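# Stand the clipped cat-litter pouch upright at table centre

## Task

Set the cat-litter pouch upright at the centre of the table with one of its wide faces turned toward the arms, apart from both the pan and the scoop. At the end the clip must be attached to the pouch and holding it tightly, and the pan must still be upright (not tipped over). Declare the task complete yourself by calling finished_scene.

## Robot and tools

Robot: two arms, left_arm and right_arm, each with a two-finger gripper. Calibrated base places in the scene frame: left_arm at (-0.024, +0.244, 0) m, quat_wxyz (+1.000, 0, 0, 0); right_arm at (+0.041, -0.340, 0) m, quat_wxyz (+1.000, 0, 0, +0.012).

Frame: every pose, velocity and target is in the scene frame. Its origin sits at table-top height, halfway between the two nominal bases. +z is up, +x points out over the table, and left_arm is on the +y side. Arm names do not match left/right in the images. Reported hand poses can be a few centimetres off, more when the arm is stretched out.

Gripper axes: the fingers point along the gripper's +z and open and close along its y. end_effector_position is the point between the finger pads, about 1 cm short of the fingertips.

The row: every motion command is a row of 16 plain numbers, always for both arms: left_arm x, y, z, qw, qx, qy, qz, opening, then right_arm x, y, z, qw, qx, qy, qz, opening. x, y, z is an absolute place for end_effector_position in metres; the quaternion is an absolute orientation for end_effector_quat_wxyz, w first. Opening runs from -1 (closed) to +1 (fully open, 0.094 m); it is a target, not a change. To keep an orientation, repeat the same quaternion in every row rather than copying a drifted reported one. To park an arm that touches nothing, resend each call the whole pose it had in the result just before it stopped, plus its wanted opening. Writing 0 as an opening is a real command, so resend the present command to leave a gripper alone. Commanding the measured pose can relieve a press.

execute_actions(actions, cameras): actions is a list of actions; each action is a list of 1 to 15 rows, one row per 1/30 s step, and a short list repeats its last row until 15 steps pass (0.5 s per action). An empty list just returns state and images. Each step the controller clips your pose to within 100 mm and 20 degrees of the measured one, so a far target takes several actions; afterwards the arm heads to the 'Hand target' line in the result, which may fall short. An action is refused for both arms if any target lies over 0.6 m from that gripper's start position along any of its own axes; if the first action fails this or anything is malformed, the whole call is refused. cameras: list of names (cam_high, cam_low, each 896x504); omitted, null or ["all"] gives both, [] gives none.

move(target, speed, blend, opening_speed, blocking, cameras): drives each gripper in a straight line from its Hand target to its pose in target, which is one row or a list of up to 15 rows (no 0.6 m limit). speed: m/s, 0.002 to 0.5, default 0.25, rotation capped at twice that in rad/s; one number or one per target. blend: corner rounding in metres for lists, default 0 (stop at each). opening_speed: per second on the -1..+1 scale, at least 0.2; use near the minimum on soft or fragile items. blocking=false returns after about 0.5 s while the move keeps running; a new move takes over from the current point. Paths do not avoid obstacles or the other arm, are cut off at 10 s, and last at least 0.5 s. The first row's openings are sent at the start; openings in later rows are applied only after all arms come to rest at that row. Faster moves lag, stray and hit harder; aiming past a contact presses harder. Route around an arm's own base, not close by it, or its shoulder posture may flip. The result adds a 'move:' line: done, off_target, moving, held or fault, naming arms; unnamed arms are done (within 10 mm and 2 degrees). limits=paced means a pose was clipped, limits=held means steps were withheld. Done says nothing about contact.

wait(seconds): 0 to 10; arms hold their last command and any running move continues. stop(cameras): brakes a running move; it needs room to brake. zoom_image(camera, region): camera is cam_high or cam_low, region [x0, y0, x1, y1] in pixels from the top-left, at most 504 by 504, on that camera's newest image. read_manual(section): only "licences". finished_scene(scene): the current scene's integer number; ends the scene irreversibly, and the goal must then hold with no help from the robot.

Result lines: hand positions and quaternions, Hand target, Tool commands, Joint positions (last number per arm is finger opening in metres), Joint velocities ('within noise' means essentially still), Joint torques (include the arm's own weight, have offsets and noise; the first three per arm wrap at ±28 N m), grip_measured (opening on the -1..+1 scale), Time used, and possibly MOTOR HOT or OVER-TEMPERATURE FAULT.

Gripping: empty fingers may read up to about 1.6 mm wide; on a hard part a full squeeze reads up to about 3 mm (0.064) under its width. Commanding around 0.05 below the first-touch reading (0.11 or more for small or round items, much more for soft ones) reaches full force, about 50 to 64 N per pad. To release, command well above grip_measured. Friction and weight can leave an idle arm a centimetre or more off target without any contact.

Avoid: dropping or releasing moving objects, anything leaving the table, fast impacts, hard pushes, the two arms striking each other (the clearance check does not guard gripper against gripper), knocking the pan over, and prolonged stretching, loading or pushing against unreachable poses, which heats motors; at 90 °C an arm folds and stops working, at 100 °C it collapses. Loose objects may occasionally get a brief external nudge.

Each tool is called after ">>>" as name(argument=value, ...) on one line, values as JSON.

## Session

>>> execute_actions(actions=[])

Scene clock: 0.00 s.
left_arm: end_effector_position=(+0.1627, +0.4608, +0.1695) grip_measured=+1.000 end_effector_quat_wxyz=(-0.234, +0.685, -0.486, -0.490) | right_arm: end_effector_position=(+0.1356, -0.1588, +0.1164) grip_measured=+1.000 end_effector_quat_wxyz=(+0.373, -0.231, +0.889, +0.133)
Joint positions: left_arm=[0.27 1.752 1.216 -1.516 -1.089 -1.931 0.094] | right_arm=[1.654 0.743 0.521 -0.887 0.697 1 0.094]
Joint velocities: within noise
Joint torques (N m): no reading
Motor temperatures (°C): left_arm=[30 33 35 31 29 30 28] | right_arm=[27 36 33 30 26 27 28]
Heat: left arm: 35 °C; right arm: 36 °C.
Hand target: left_arm +0.1640, +0.4623, +0.1738; -0.242, +0.684, -0.483, -0.490 | right_arm +0.1377, -0.1597, +0.1200; +0.380, -0.228, +0.887, +0.132
Tool commands: left_gripper/opening=+1.0 right_gripper/opening=+1.0

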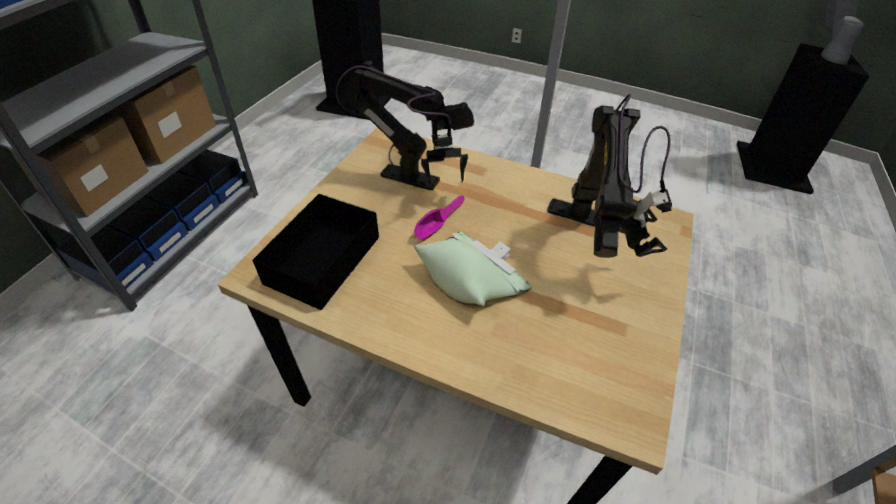

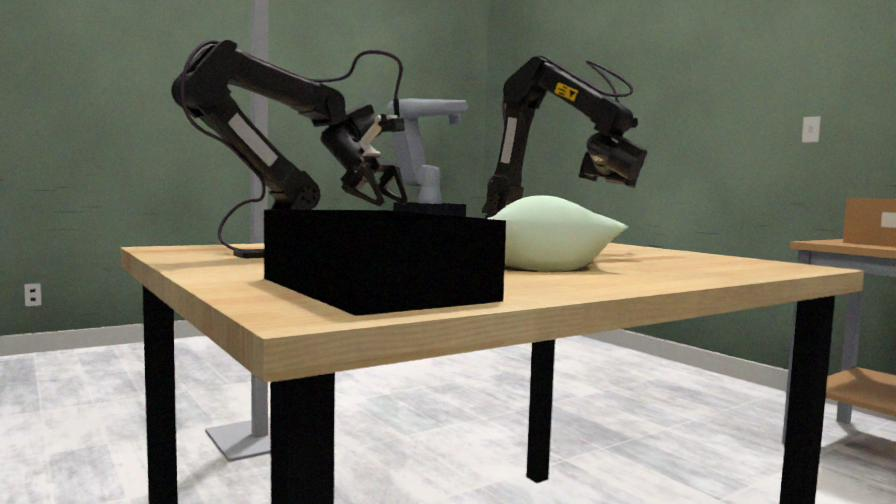

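>>> zoom_image(camera="cam_high", region=[380, 180, 580, 330])

>>> zoom_image(camera="cam_low", region=[380, 120, 680, 300])

Scaled by 2.520.

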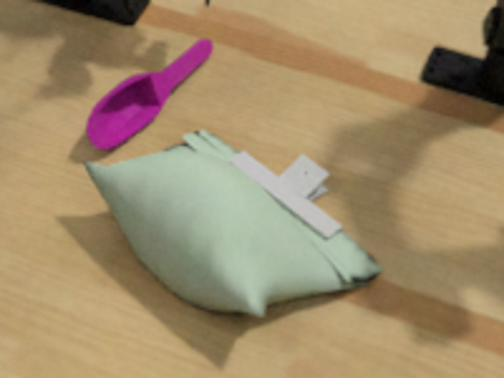

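Scaled by 1.680.

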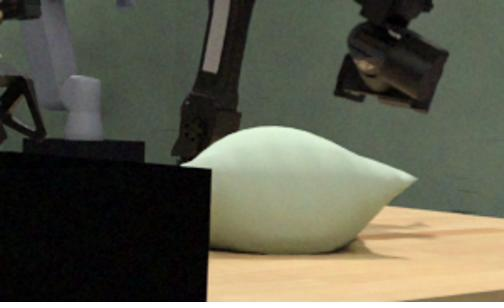

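>>> zoom_image(camera="cam_high", region=[330, 60, 530, 210])

>>> zoom_image(camera="cam_high", region=[530, 90, 730, 290])

>>> zoom_image(camera="cam_low", region=[160, 30, 420, 270])

>>> zoom_image(camera="cam_low", region=[460, 40, 680, 280])

Scaled by 2.520.

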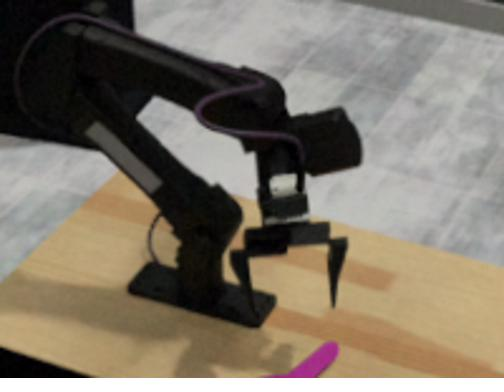

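Scaled by 2.520.

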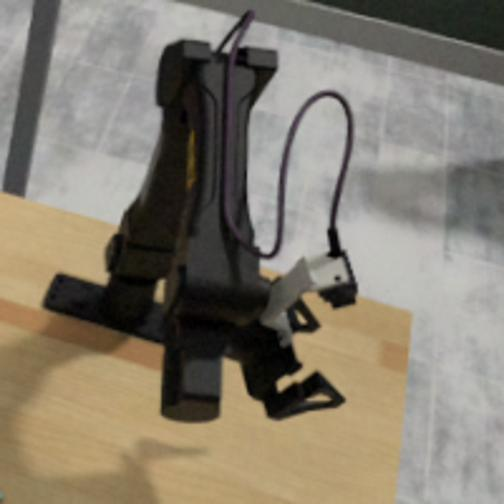

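Scaled by 1.938.

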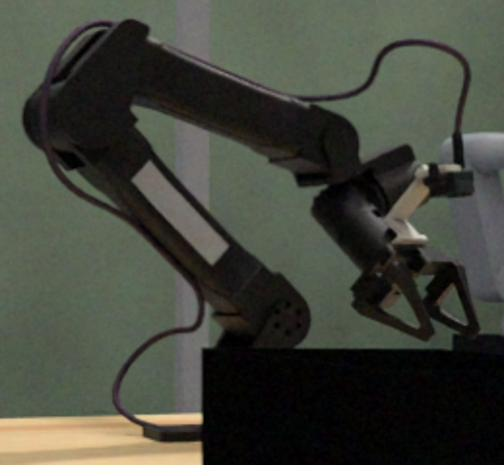

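Scaled by 2.100.

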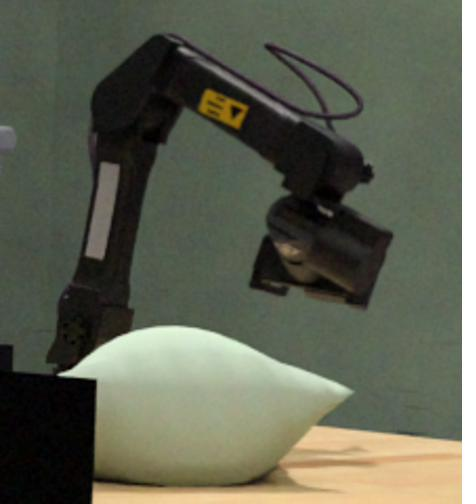

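>>> move(target=[0.30, 0.25, 0.25, 0, 0, 1, 0, 1, 0.30, -0.25, 0.25, 0, 0, 1, 0, 1])

Scene clock: 6.77 s.
left_arm: end_effector_position=(+0.2971, +0.2496, +0.2466) grip_measured=+1.000 end_effector_quat_wxyz=(+0.099, +0.000, +0.995, +0.005) | right_arm: end_effector_position=(+0.2969, -0.2499, +0.2443) grip_measured=+1.000 end_effector_quat_wxyz=(+0.101, +0.000, +0.994, +0.034)
Joint positions: left_arm=[0.009 1.664 1.869 -1.577 -0.009 0.01 0.094] | right_arm=[0.312 1.457 1.652 -1.552 0.003 0.336 0.094]
Joint velocities: within noise
Joint torques (N m): left_arm=[0.49 -5 8.23 0.71 0.07 0.01] | right_arm=[-0.62 -3.88 7.95 0.5 -0.08 -0.11]
Motor temperatures (°C): left_arm=[30 34 36 31 29 30 28] | right_arm=[27 36 35 30 26 27 28]
Heat: left arm: 36 °C; right arm: 36 °C.
Hand target: left_arm +0.2999, +0.2500, +0.2494; +0.101, +0.000, +0.995, +0.002 | right_arm +0.3000, -0.2500, +0.2493; +0.105, +0.000, +0.994, +0.036
Off the commanded pose: left_arm 0.004 m, 11 deg | right_arm 0.007 m, 12 deg.
joint sent to its limit (left arm) — joint 4 (wrist pitch), lower limit. The joint targets are off in orientation, not in position.
joint sent to its limit (right arm) — joint 4 (wrist pitch), lower limit. The joint targets are off in orientation, not in position.
move: off_target (left_arm, right_arm)

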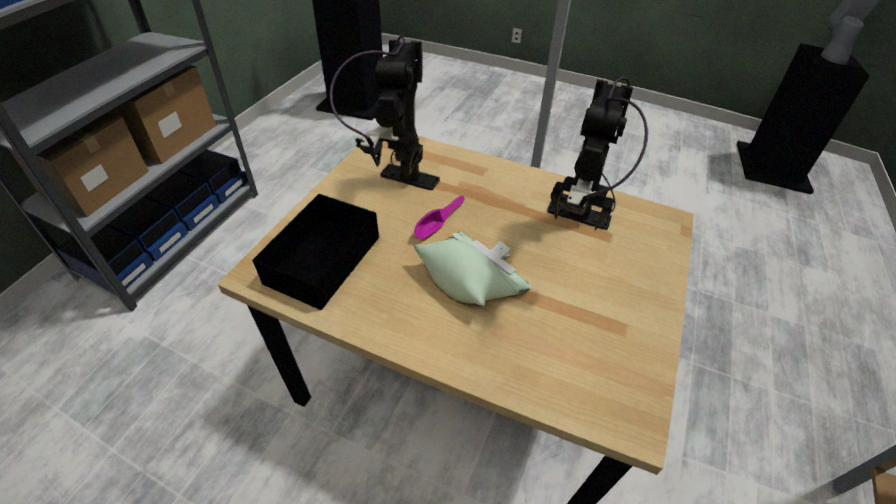

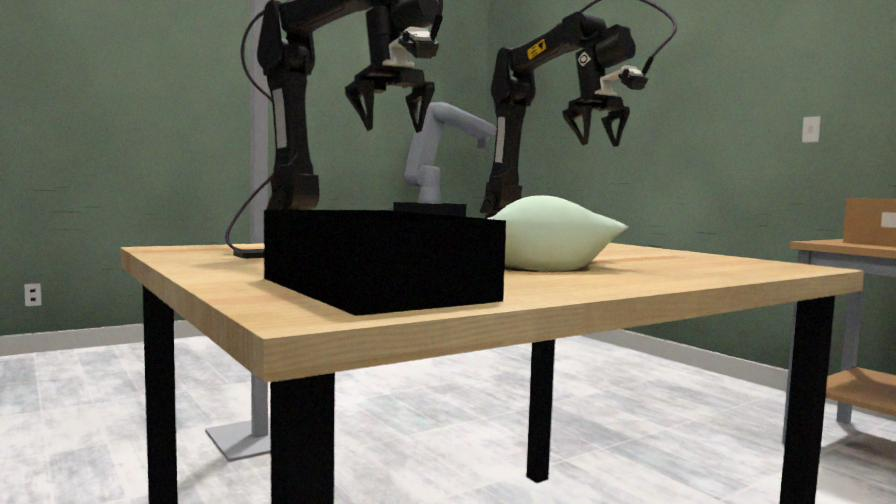

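>>> zoom_image(camera="cam_high", region=[310, 90, 470, 210])

>>> zoom_image(camera="cam_high", region=[520, 120, 680, 240])

>>> zoom_image(camera="cam_low", region=[320, 30, 480, 150])

>>> zoom_image(camera="cam_low", region=[530, 50, 690, 170])

Scaled by 3.150.

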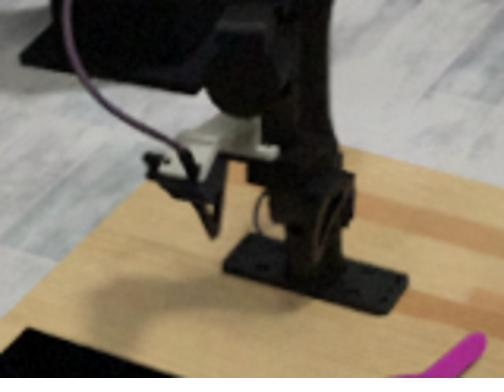

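Scaled by 3.150.

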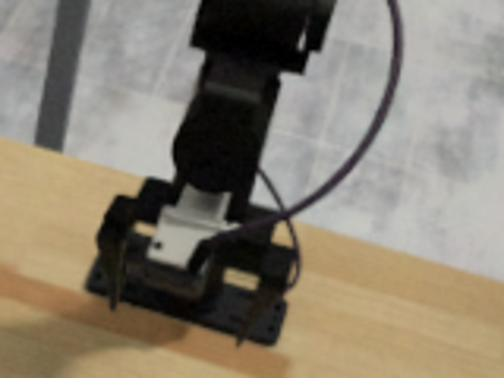

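Scaled by 3.150.

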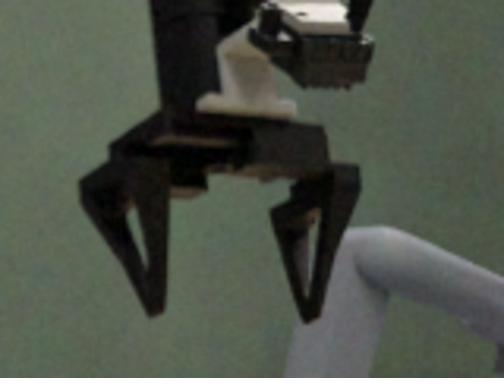

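Scaled by 3.150.

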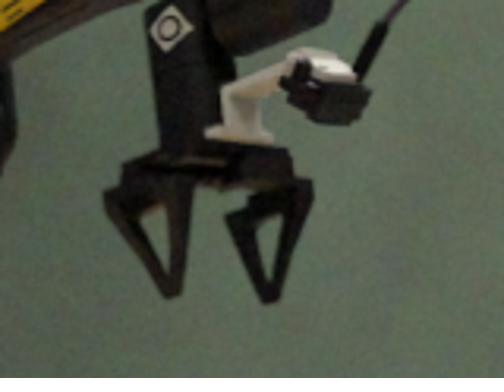

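>>> move(target=[0.45, 0.30, 0.12, 0, 0, 1, 0, -1, 0.40, -0.10, 0.25, 0, 0, 1, 0, -1])

>>> zoom_image(camera="cam_high", region=[400, 100, 680, 300])

>>> zoom_image(camera="cam_low", region=[400, 50, 720, 290])

Scene clock: 9.57 s.
left_arm: end_effector_position=(+0.4483, +0.2990, +0.1166) grip_measured=-0.995 end_effector_quat_wxyz=(+0.028, -0.001, +1.000, +0.005) | right_arm: end_effector_position=(+0.3973, -0.1026, +0.2466) grip_measured=-0.992 end_effector_quat_wxyz=(+0.128, -0.002, +0.988, +0.083)
Joint positions: left_arm=[0.113 2.435 2.496 -1.575 -0.003 0.11 0] | right_arm=[0.562 2.025 2.317 -1.556 0.003 0.58 0]
Joint velocities: within noise
Joint torques (N m): left_arm=[0.12 -11.93 8.16 0.35 -0.02 0.06] | right_arm=[0.01 -8.98 7.73 0.73 -0.03 0.06]
Motor temperatures (°C): left_arm=[30 34 37 31 29 30 28] | right_arm=[27 36 35 30 26 27 28]
Heat: left arm: 37 °C; right arm: 36 °C.
Hand target: left_arm +0.4495, +0.2999, +0.1197; +0.031, +0.000, +1.000, +0.004 | right_arm +0.3996, -0.1002, +0.2494; +0.132, -0.001, +0.988, +0.087
Off the commanded pose: left_arm 0.004 m, 3 deg | right_arm 0.005 m, 18 deg.
joint sent to its limit (left arm) — joint 4 (wrist pitch), lower limit. The joint targets are off in orientation, not in position.
joint sent to its limit (right arm) — joint 4 (wrist pitch), lower limit. The joint targets are off in orientation, not in position.
move: off_target (left_arm, right_arm)

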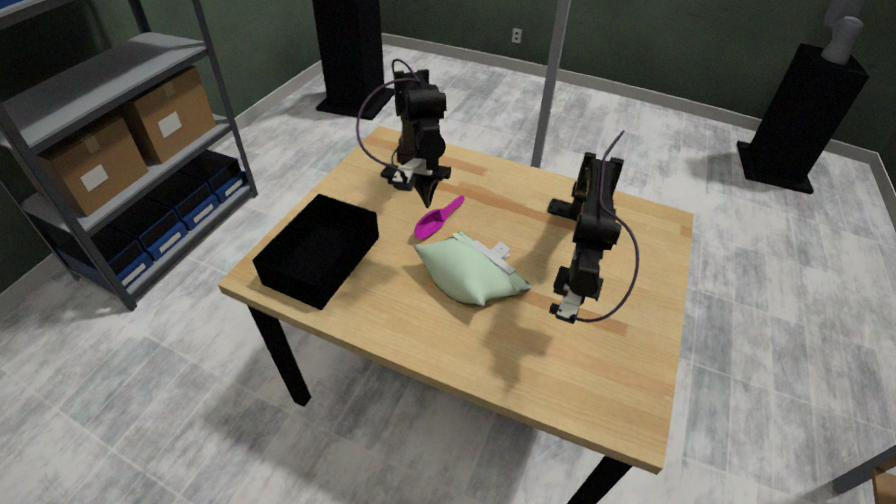

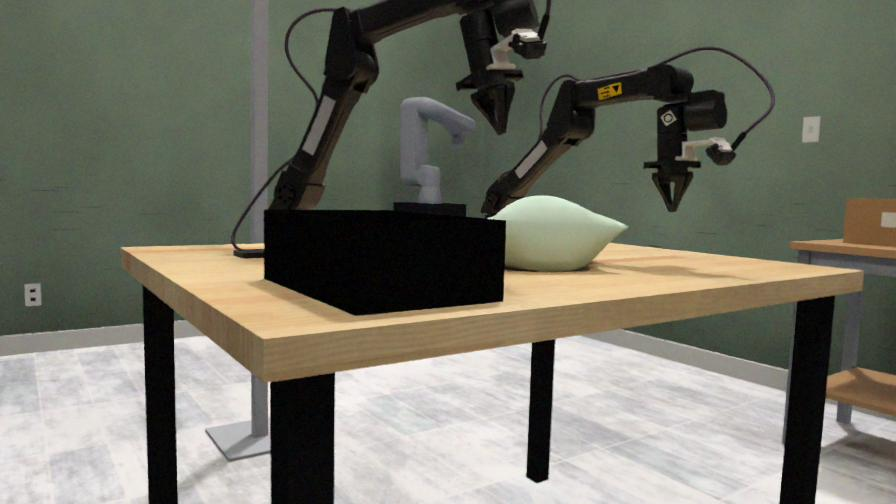

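Scaled by 1.800.

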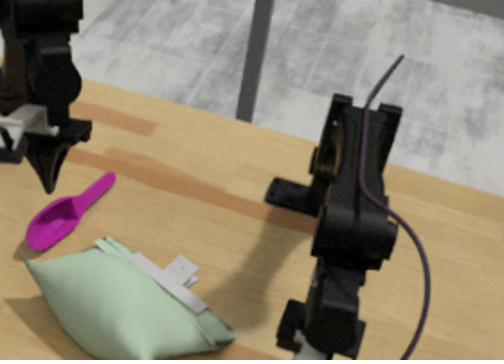

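Scaled by 1.575.

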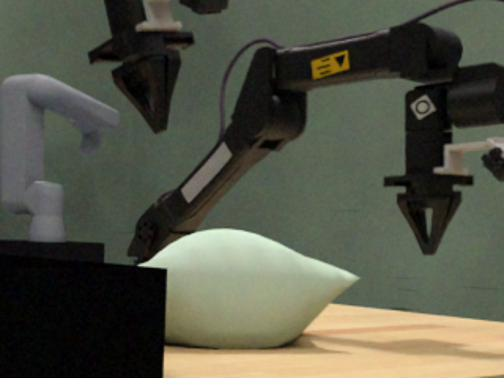

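>>> move(target=[0.50, 0.15, 0.20, 0, 0.7071, 0.7071, 0, -1, 0.30, -0.20, 0.20, 0, 0.7071, 0.7071, 0, -1])

>>> zoom_image(camera="cam_high", region=[340, 100, 660, 340])

>>> zoom_image(camera="cam_low", region=[360, 50, 720, 290])

Scene clock: 14.00 s.
left_arm: end_effector_position=(+0.4947, +0.1528, +0.2004) grip_measured=-0.995 end_effector_quat_wxyz=(+0.160, +0.691, +0.696, +0.112) | right_arm: end_effector_position=(+0.3054, -0.1945, +0.1982) grip_measured=-0.992 end_effector_quat_wxyz=(+0.005, +0.702, +0.711, +0.019)
Joint positions: left_arm=[-0.177 2.466 2.844 -1.555 -0.002 1.387 0] | right_arm=[0.474 1.679 1.701 -1.554 -0.002 2.056 0]
Joint velocities: within noise
Joint torques (N m): left_arm=[-0.01 -10.89 7.86 1.23 0.01 -0.04] | right_arm=[-0.72 -8.5 4.05 0.15 -0.08 0.05]
Motor temperatures (°C): left_arm=[30 37 37 31 29 30 28] | right_arm=[27 38 35 30 26 27 28]
Heat: left arm: 37 °C; right arm: 38 °C.
Hand target: left_arm +0.4993, +0.1501, +0.1995; +0.166, +0.692, +0.693, +0.115 | right_arm +0.3002, -0.1999, +0.1994; +0.005, +0.707, +0.707, +0.017
Off the commanded pose: left_arm 0.006 m, 23 deg; orientation clipped | right_arm 0.008 m, 2 deg.
elbow stopped short (left arm): the move would have taken joint 3 (elbow) straighter than the controller allows.
joint sent to its limit (right arm) — joint 4 (wrist pitch), lower limit. The joint targets still meet the commanded pose.
move: off_target (left_arm); limits=paced

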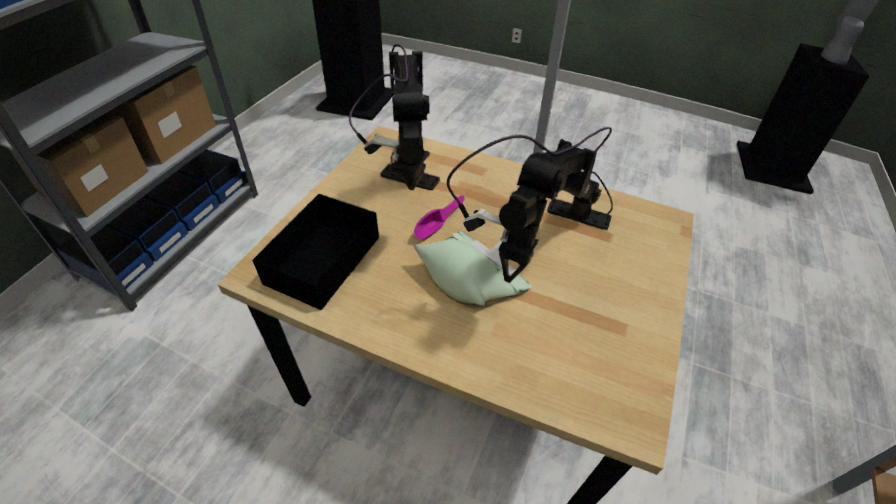

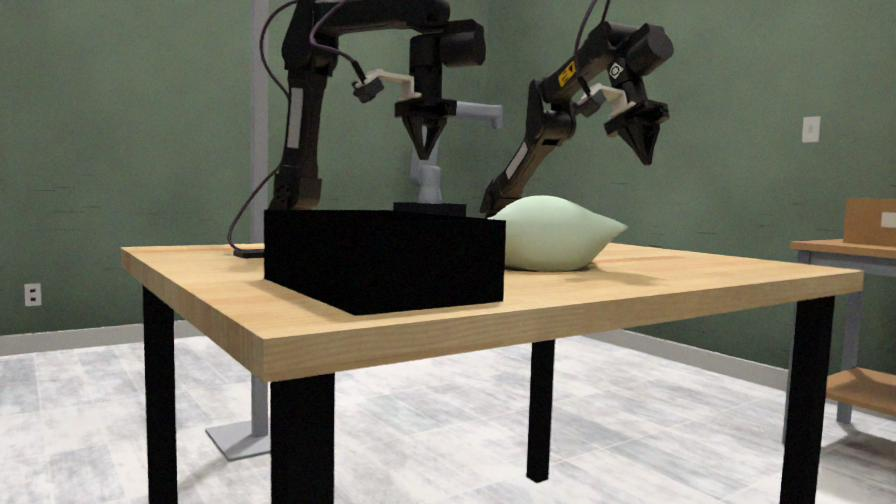

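Scaled by 1.575.

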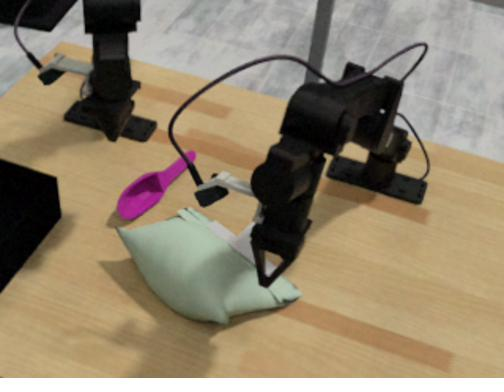

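Scaled by 1.400.

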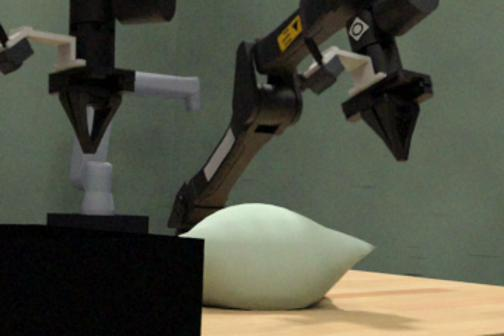

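>>> move(target=[0.35, 0.35, 0.06, 0, 0.7071, 0.7071, 0, -1, 0.45, -0.25, 0.22, 0, 0.7071, -0.7071, 0, -1])

>>> zoom_image(camera="cam_high", region=[280, 100, 460, 280])

>>> zoom_image(camera="cam_high", region=[500, 150, 700, 350])

>>> zoom_image(camera="cam_low", region=[400, 80, 720, 280])

Scene clock: 22.43 s.
left_arm: end_effector_position=(+0.3512, +0.3491, +0.0528) grip_measured=-0.995 end_effector_quat_wxyz=(-0.005, +0.706, +0.708, -0.009) | right_arm: end_effector_position=(+0.4449, -0.2494, +0.2200) grip_measured=-0.992 end_effector_quat_wxyz=(-0.088, +0.703, -0.703, +0.057)
Joint positions: left_arm=[0.27 2.074 1.639 -1.156 -0.001 1.839 0] | right_arm=[0.194 2.016 2.21 -1.556 0.001 -1.352 0]
Joint velocities: within noise
Joint torques (N m): left_arm=[0.18 -12.14 5.22 0.41 -0.02 0.04] | right_arm=[-0.72 -8.32 8.12 0.5 -0.12 -0.07]
Motor temperatures (°C): left_arm=[30 42 37 31 29 30 28] | right_arm=[27 39 36 30 26 27 28]
Heat: left arm: 42 °C; right arm: 39 °C.
Hand target: left_arm +0.3500, +0.3500, +0.0599; +0.000, +0.707, +0.707, +0.000 | right_arm +0.4497, -0.2501, +0.2195; -0.089, +0.703, -0.703, +0.057
Off the commanded pose: left_arm 0.007 m, 1 deg | right_arm 0.005 m, 12 deg.
joint sent to its limit (right arm) — joint 4 (wrist pitch), lower limit. The joint targets are off in orientation, not in position.
move: off_target (right_arm)

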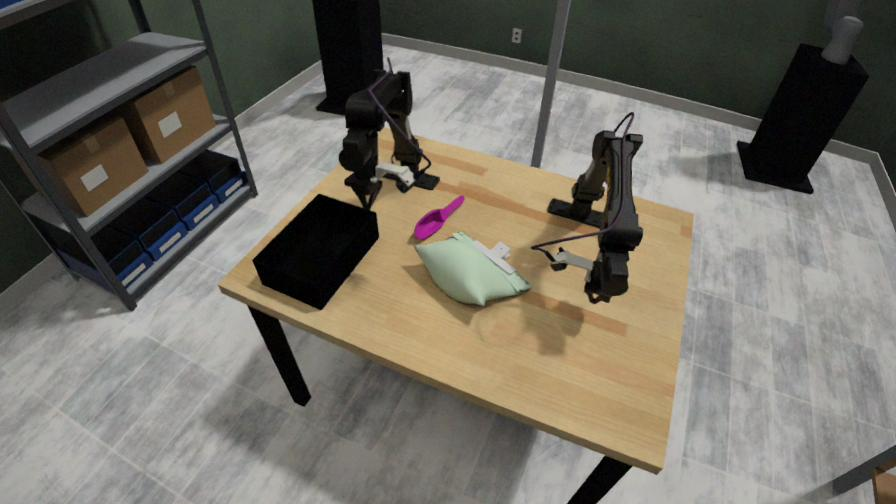

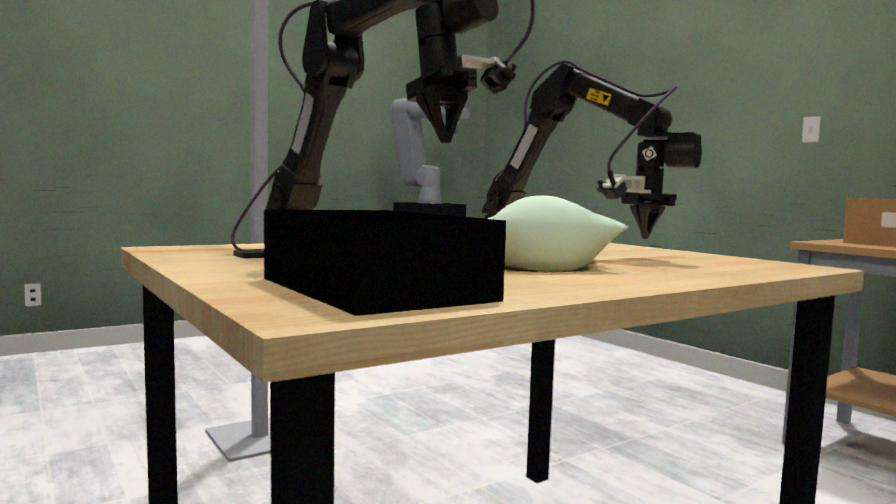

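Scaled by 2.800.

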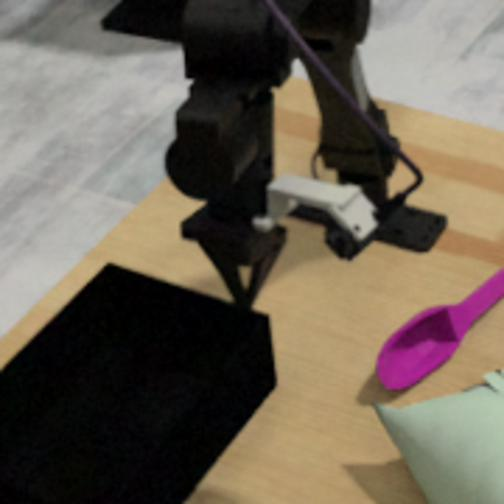

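Scaled by 2.520.

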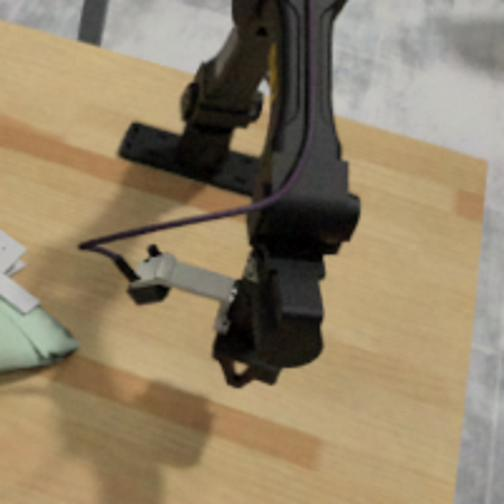

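Scaled by 1.575.

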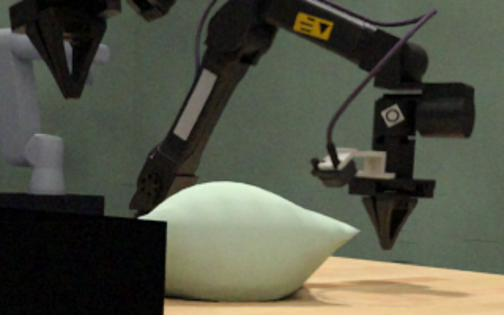

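>>> move(target=[0.55, 0.22, 0.06, 0, 0.7071, 0.7071, 0, -1, 0.22, -0.05, 0.16, 0, 0.7071, -0.7071, 0, -1])

>>> zoom_image(camera="cam_high", region=[380, 120, 660, 400])

>>> zoom_image(camera="cam_low", region=[430, 80, 750, 290])

Scene clock: 24.77 s.
left_arm: end_effector_position=(+0.5450, +0.2183, +0.0671) grip_measured=-0.995 end_effector_quat_wxyz=(+0.101, +0.705, +0.695, +0.097) | right_arm: end_effector_position=(+0.2183, -0.0525, +0.1665) grip_measured=-0.992 end_effector_quat_wxyz=(-0.004, +0.711, -0.703, +0.004)
Joint positions: left_arm=[-0.049 2.741 2.841 -1.39 -0.005 1.536 0] | right_arm=[0.995 1.828 1.752 -1.488 0.009 -0.564 0]
Joint velocities: within noise
Joint torques (N m): left_arm=[0.34 -12.27 8.49 0.95 0.03 -0.05] | right_arm=[-0.49 -7.16 5.24 0.3 -0.12 0.08]
Motor temperatures (°C): left_arm=[30 42 38 31 29 30 28] | right_arm=[27 39 36 30 26 27 28]
Heat: left arm: 42 °C; right arm: 39 °C.
Hand target: left_arm +0.5490, +0.2201, +0.0597; +0.104, +0.700, +0.699, +0.096 | right_arm +0.2199, -0.0500, +0.1600; +0.000, +0.707, -0.707, +0.000
Off the commanded pose: left_arm 0.009 m, 16 deg | right_arm 0.007 m, 1 deg.
elbow stopped short (left arm): the move would have taken joint 3 (elbow) straighter than the controller allows.
move: off_target (left_arm)

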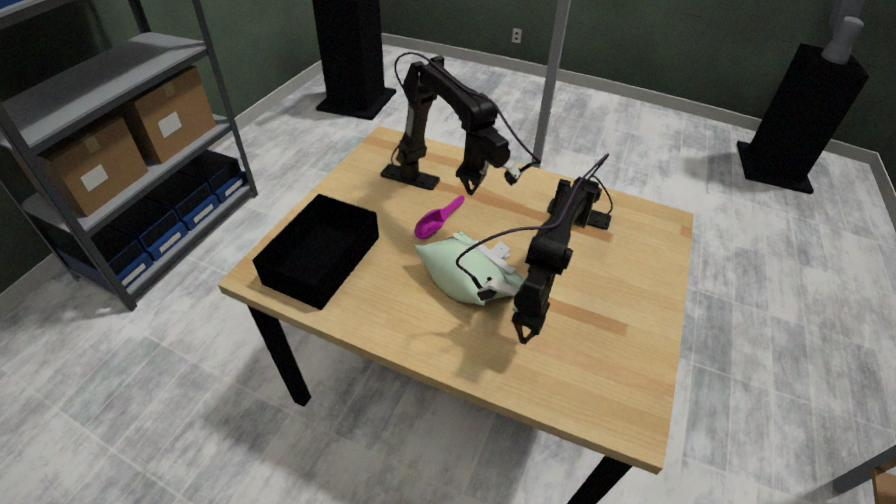

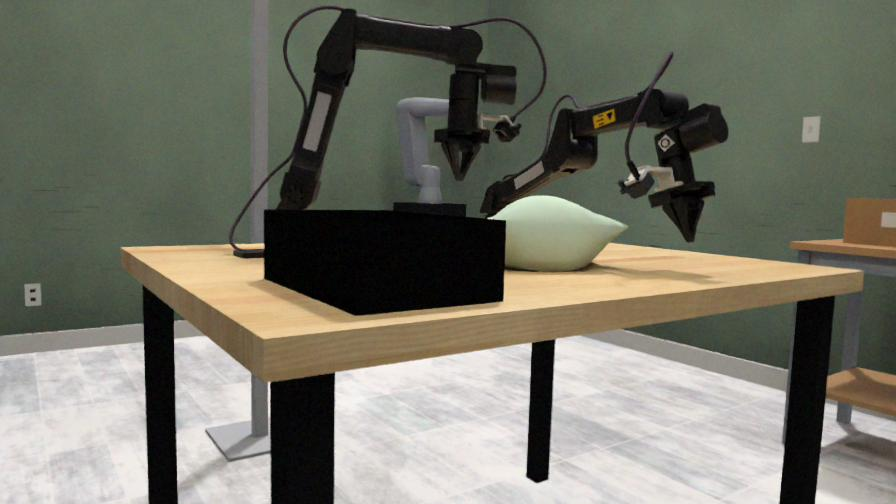

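Scaled by 1.800.

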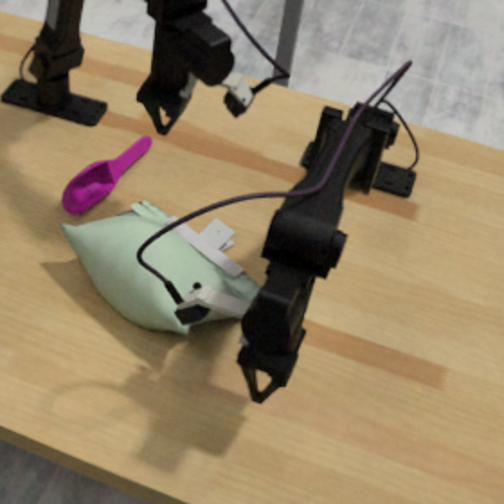

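Scaled by 1.575.

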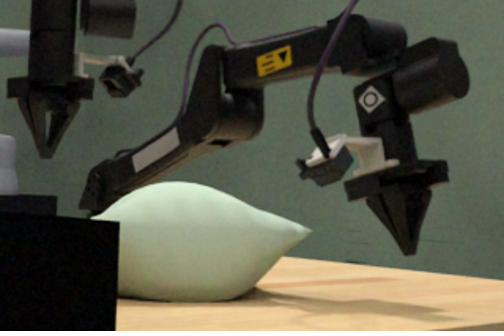

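>>> move(target=[0.20, 0.35, 0.20, 0, 0.7071, 0.7071, 0, 1, 0.12, -0.30, 0.20, 0, 0, 1, 0, 1])

>>> zoom_image(camera="cam_high", region=[405, 220, 475, 280])

>>> zoom_image(camera="cam_high", region=[465, 230, 545, 310])

>>> zoom_image(camera="cam_low", region=[470, 170, 650, 290])

Scene clock: 30.90 s.
left_arm: end_effector_position=(+0.2090, +0.3536, +0.1989) grip_measured=+0.999 end_effector_quat_wxyz=(+0.004, +0.706, +0.708, +0.013) | right_arm: end_effector_position=(+0.1233, -0.2973, +0.2035) grip_measured=+0.998 end_effector_quat_wxyz=(+0.248, +0.003, +0.961, +0.125)
Joint positions: left_arm=[0.435 1.521 1.542 -1.563 -0.001 2.003 0.094] | right_arm=[0.46 0.455 1.005 -1.559 0.01 0.486 0.094]
Joint velocities: within noise
Joint torques (N m): left_arm=[0.21 -6.23 5.09 0.24 0 0.09] | right_arm=[-0.81 2.13 3.82 1.2 0 -0.09]
Motor temperatures (°C): left_arm=[30 42 38 31 29 30 28] | right_arm=[27 39 36 30 26 27 28]
Heat: left arm: 42 °C; right arm: 39 °C.
Hand target: left_arm +0.2002, +0.3501, +0.1995; +0.002, +0.707, +0.707, +0.004 | right_arm +0.1217, -0.2990, +0.1993; +0.247, +0.002, +0.961, +0.122
Off the commanded pose: left_arm 0.010 m, 2 deg | right_arm 0.006 m, 32 deg; orientation clipped.
joint sent to its limit (left arm) — joint 4 (wrist pitch), lower limit. The joint targets still meet the commanded pose.
joint sent to its limit (right arm) — joint 4 (wrist pitch), lower limit. The joint targets are off in orientation, not in position.
move: off_target (right_arm); limits=paced

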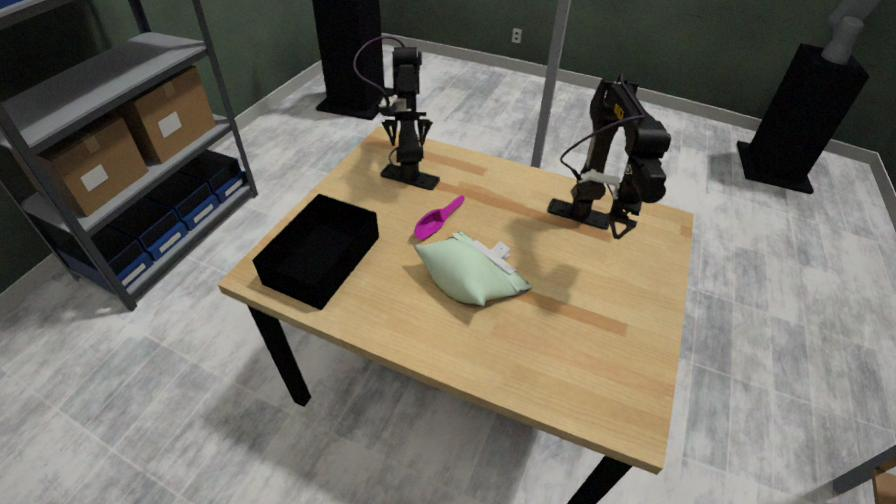

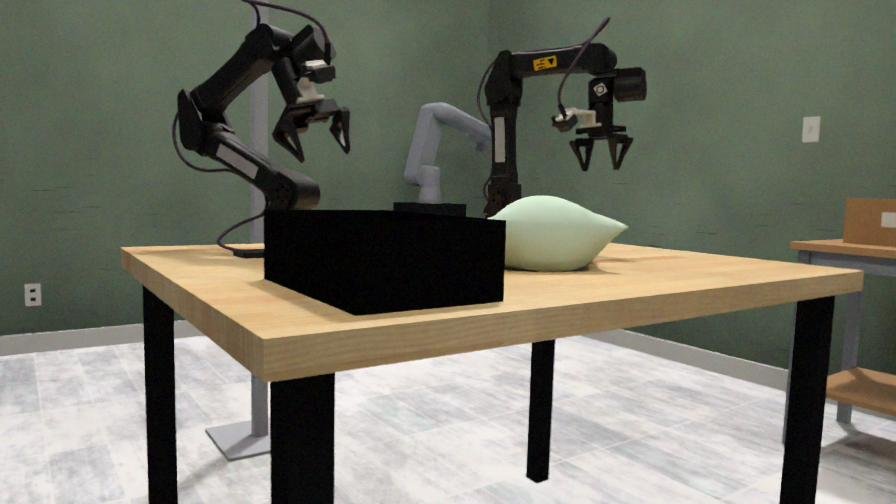

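Scaled by 7.200.

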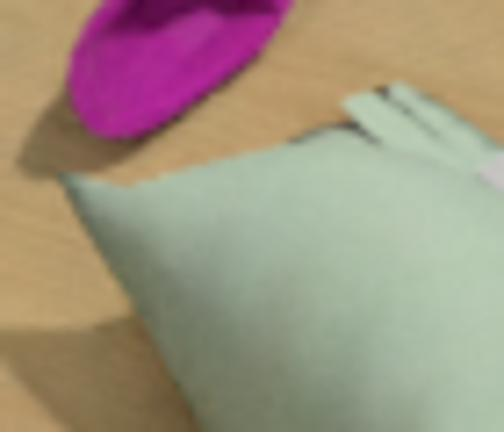

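Scaled by 6.300.

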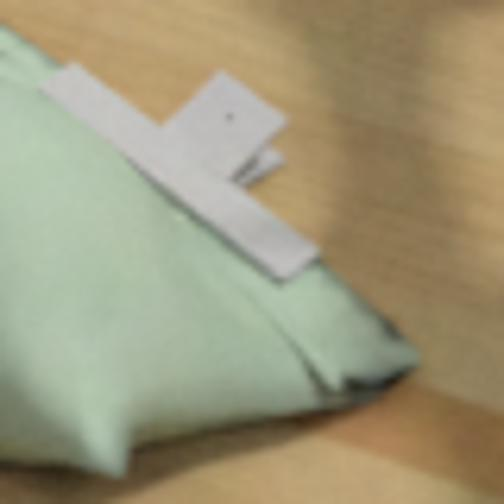

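Scaled by 2.800.

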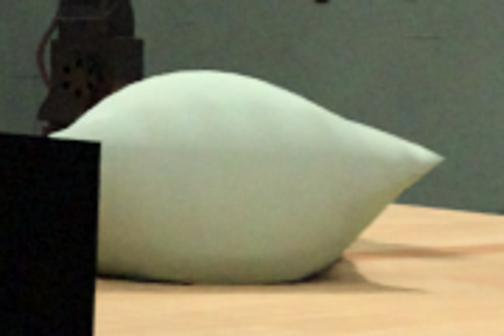

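>>> zoom_image(camera="cam_high", region=[500, 265, 545, 310])

>>> zoom_image(camera="cam_high", region=[465, 230, 520, 285])

>>> zoom_image(camera="cam_high", region=[440, 220, 480, 260])

>>> zoom_image(camera="cam_low", region=[590, 200, 690, 290])

Scaled by 11.200.

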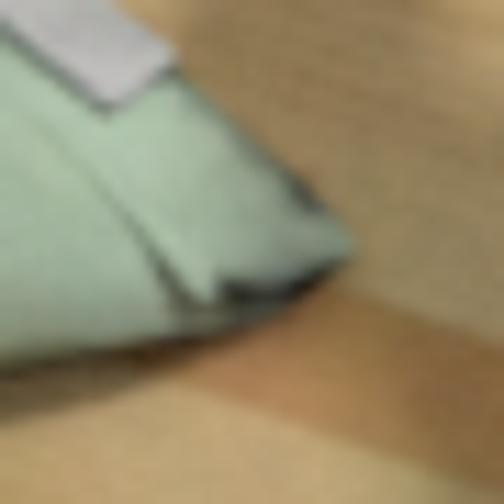

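Scaled by 9.164.

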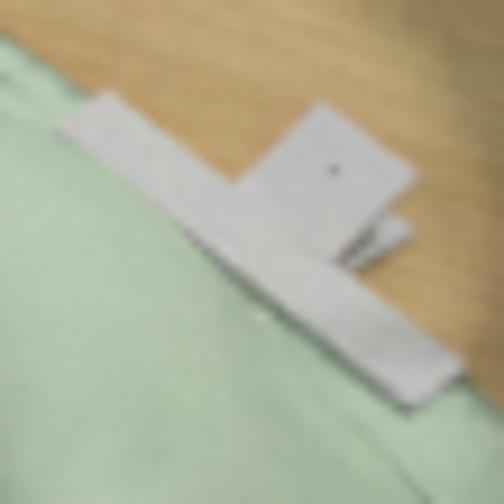

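Scaled by 12.600.

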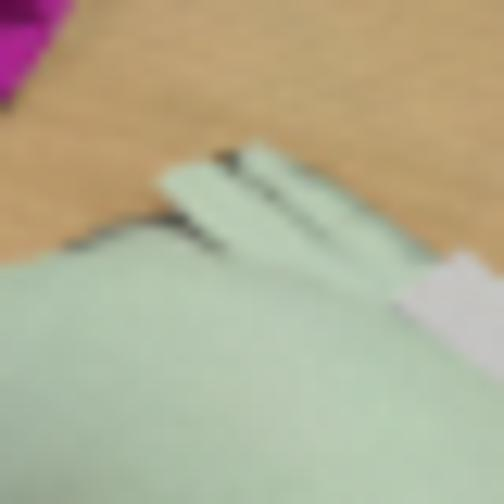

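Scaled by 5.040.

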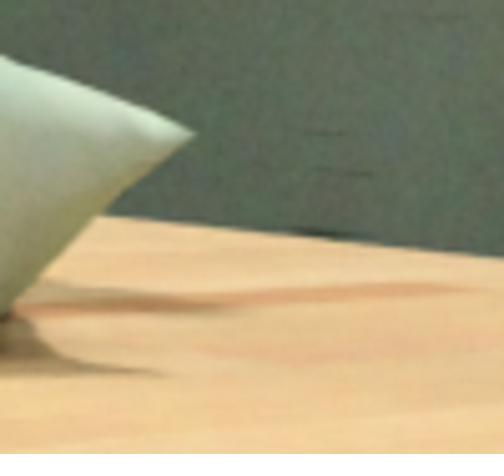

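>>> move(target=[[0.278, 0.178, 0.14, 0.3086, -0.4575, 0.6913, -0.4663, 0.06, 0.16, -0.095, 0.16, 0.4642, -0.6997, 0.4509, -0.2988, 0.06]])

Scene clock: 47.63 s.
left_arm: end_effector_position=(+0.2797, +0.1783, +0.1414) grip_measured=+0.062 end_effector_quat_wxyz=(+0.304, -0.460, +0.692, -0.467) | right_arm: end_effector_position=(+0.1570, -0.0911, +0.1611) grip_measured=+0.062 end_effector_quat_wxyz=(-0.461, +0.707, -0.445, +0.300)
Joint positions: left_arm=[-0.01 0.87 0.295 0.156 0.366 -1.422 0.05] | right_arm=[1.72 1.111 0.618 -0.542 1.093 -0.604 0.05]
Joint velocities: within noise
Joint torques (N m): left_arm=[-0.44 -1.44 6.42 2.11 0.01 0.07] | right_arm=[-1.09 -3.59 4.85 1.08 0.5 0.03]
Motor temperatures (°C): left_arm=[30 37 37 31 29 30 28] | right_arm=[27 37 35 31 26 27 28]
Heat: left arm: 37 °C; right arm: 37 °C.
Hand target: left_arm +0.2781, +0.1780, +0.1401; +0.309, -0.457, +0.691, -0.466 | right_arm +0.1599, -0.0950, +0.1600; -0.464, +0.701, -0.452, +0.299
Off the commanded pose: left_arm 0.002 m, 1 deg | right_arm 0.005 m, 1 deg.
move: done

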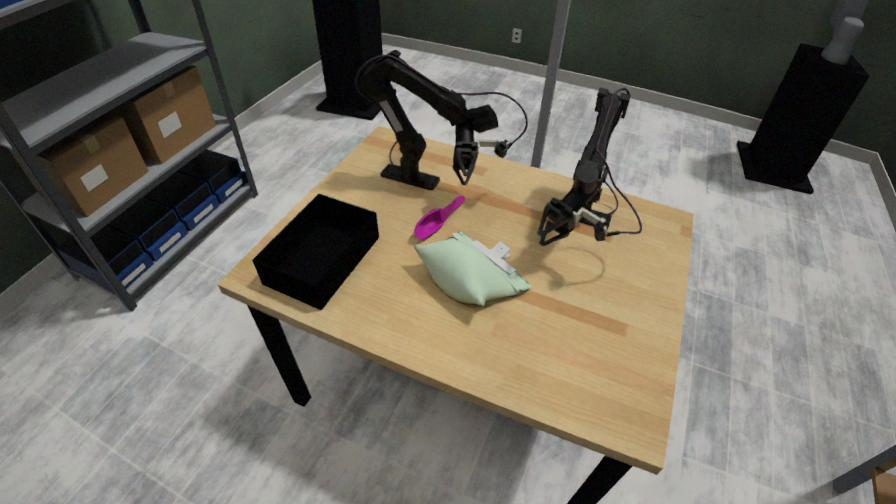

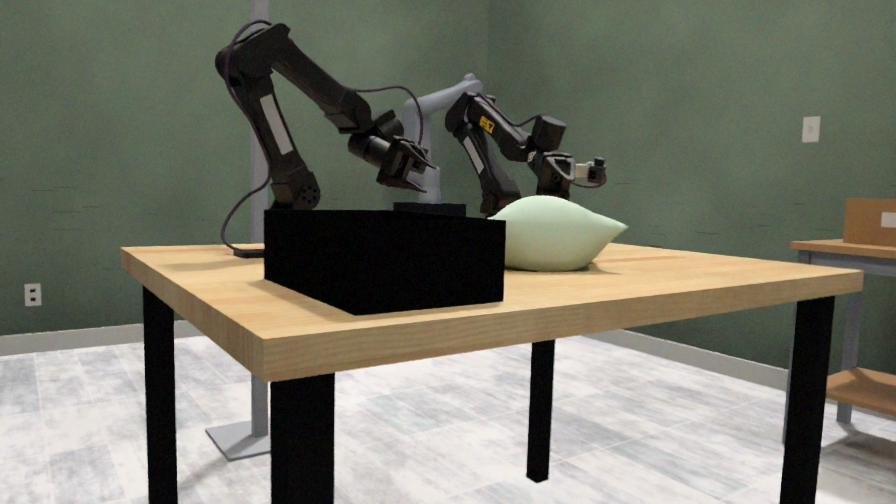

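>>> move(target=[[0.275, 0.178, 0.045, 0.3086, -0.4575, 0.6913, -0.4663, 0.06, 0.16, -0.095, 0.08, 0.4642, -0.6997, 0.4509, -0.2988, 0.06]], speed=0.12)

>>> zoom_image(camera="cam_high", region=[420, 130, 640, 320])

>>> zoom_image(camera="cam_low", region=[400, 130, 660, 290])

Scene clock: 49.80 s.
left_arm: end_effector_position=(+0.2780, +0.1782, +0.0482) grip_measured=+0.061 end_effector_quat_wxyz=(+0.310, -0.457, +0.689, -0.469) | right_arm: end_effector_position=(+0.1566, -0.0893, +0.0845) grip_measured=+0.062 end_effector_quat_wxyz=(-0.467, +0.703, -0.449, +0.293)
Joint positions: left_arm=[-0.015 1.535 0.022 1.109 0.358 -1.423 0.05] | right_arm=[1.72 1.304 0.38 -0.088 1.091 -0.606 0.05]
Joint velocities: within noise
Joint torques (N m): left_arm=[-0.18 -2.18 2.91 2.1 0.04 0.01] | right_arm=[-0.91 -2.54 3.73 1.07 0.5 0.02]
Motor temperatures (°C): left_arm=[30 36 37 32 29 30 28] | right_arm=[27 37 35 31 26 27 28]
Heat: left arm: 37 °C; right arm: 37 °C.
Hand target: left_arm +0.2749, +0.1779, +0.0450; +0.308, -0.457, +0.692, -0.466 | right_arm +0.1599, -0.0950, +0.0801; -0.465, +0.701, -0.452, +0.299
Off the commanded pose: left_arm 0.004 m, 0 deg | right_arm 0.008 m, 1 deg.
move: done

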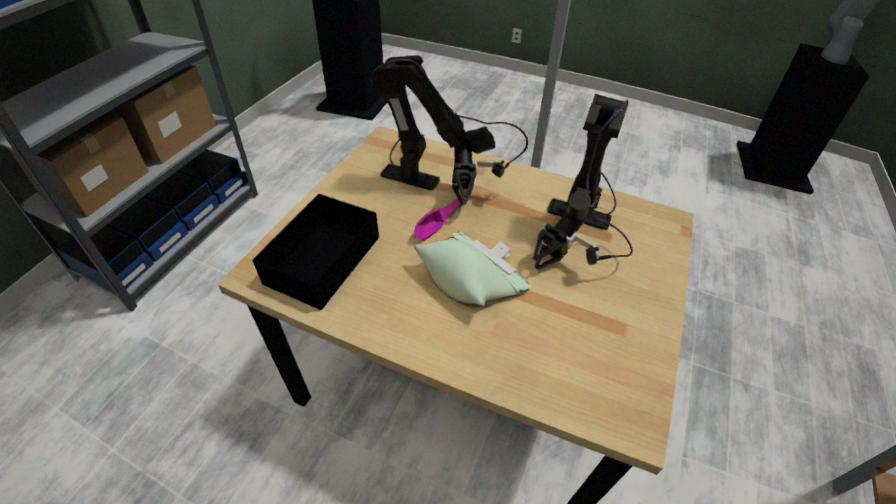

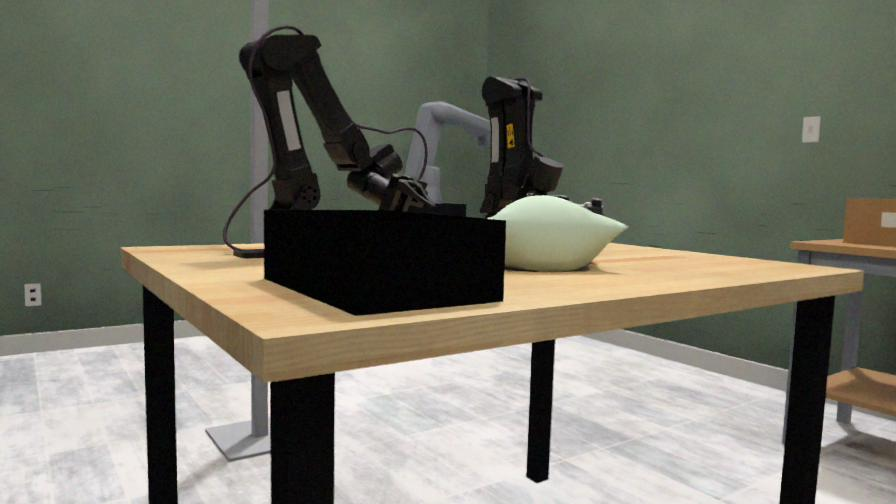

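Scaled by 2.291.

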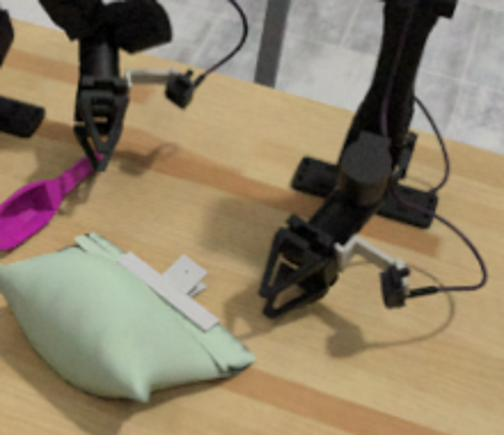

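Scaled by 1.938.

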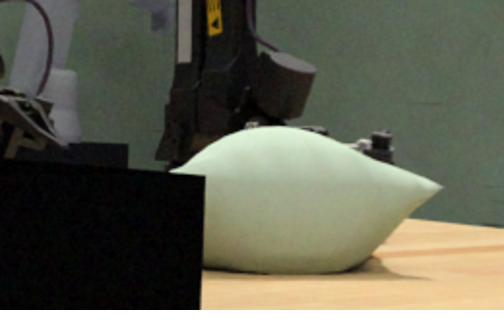

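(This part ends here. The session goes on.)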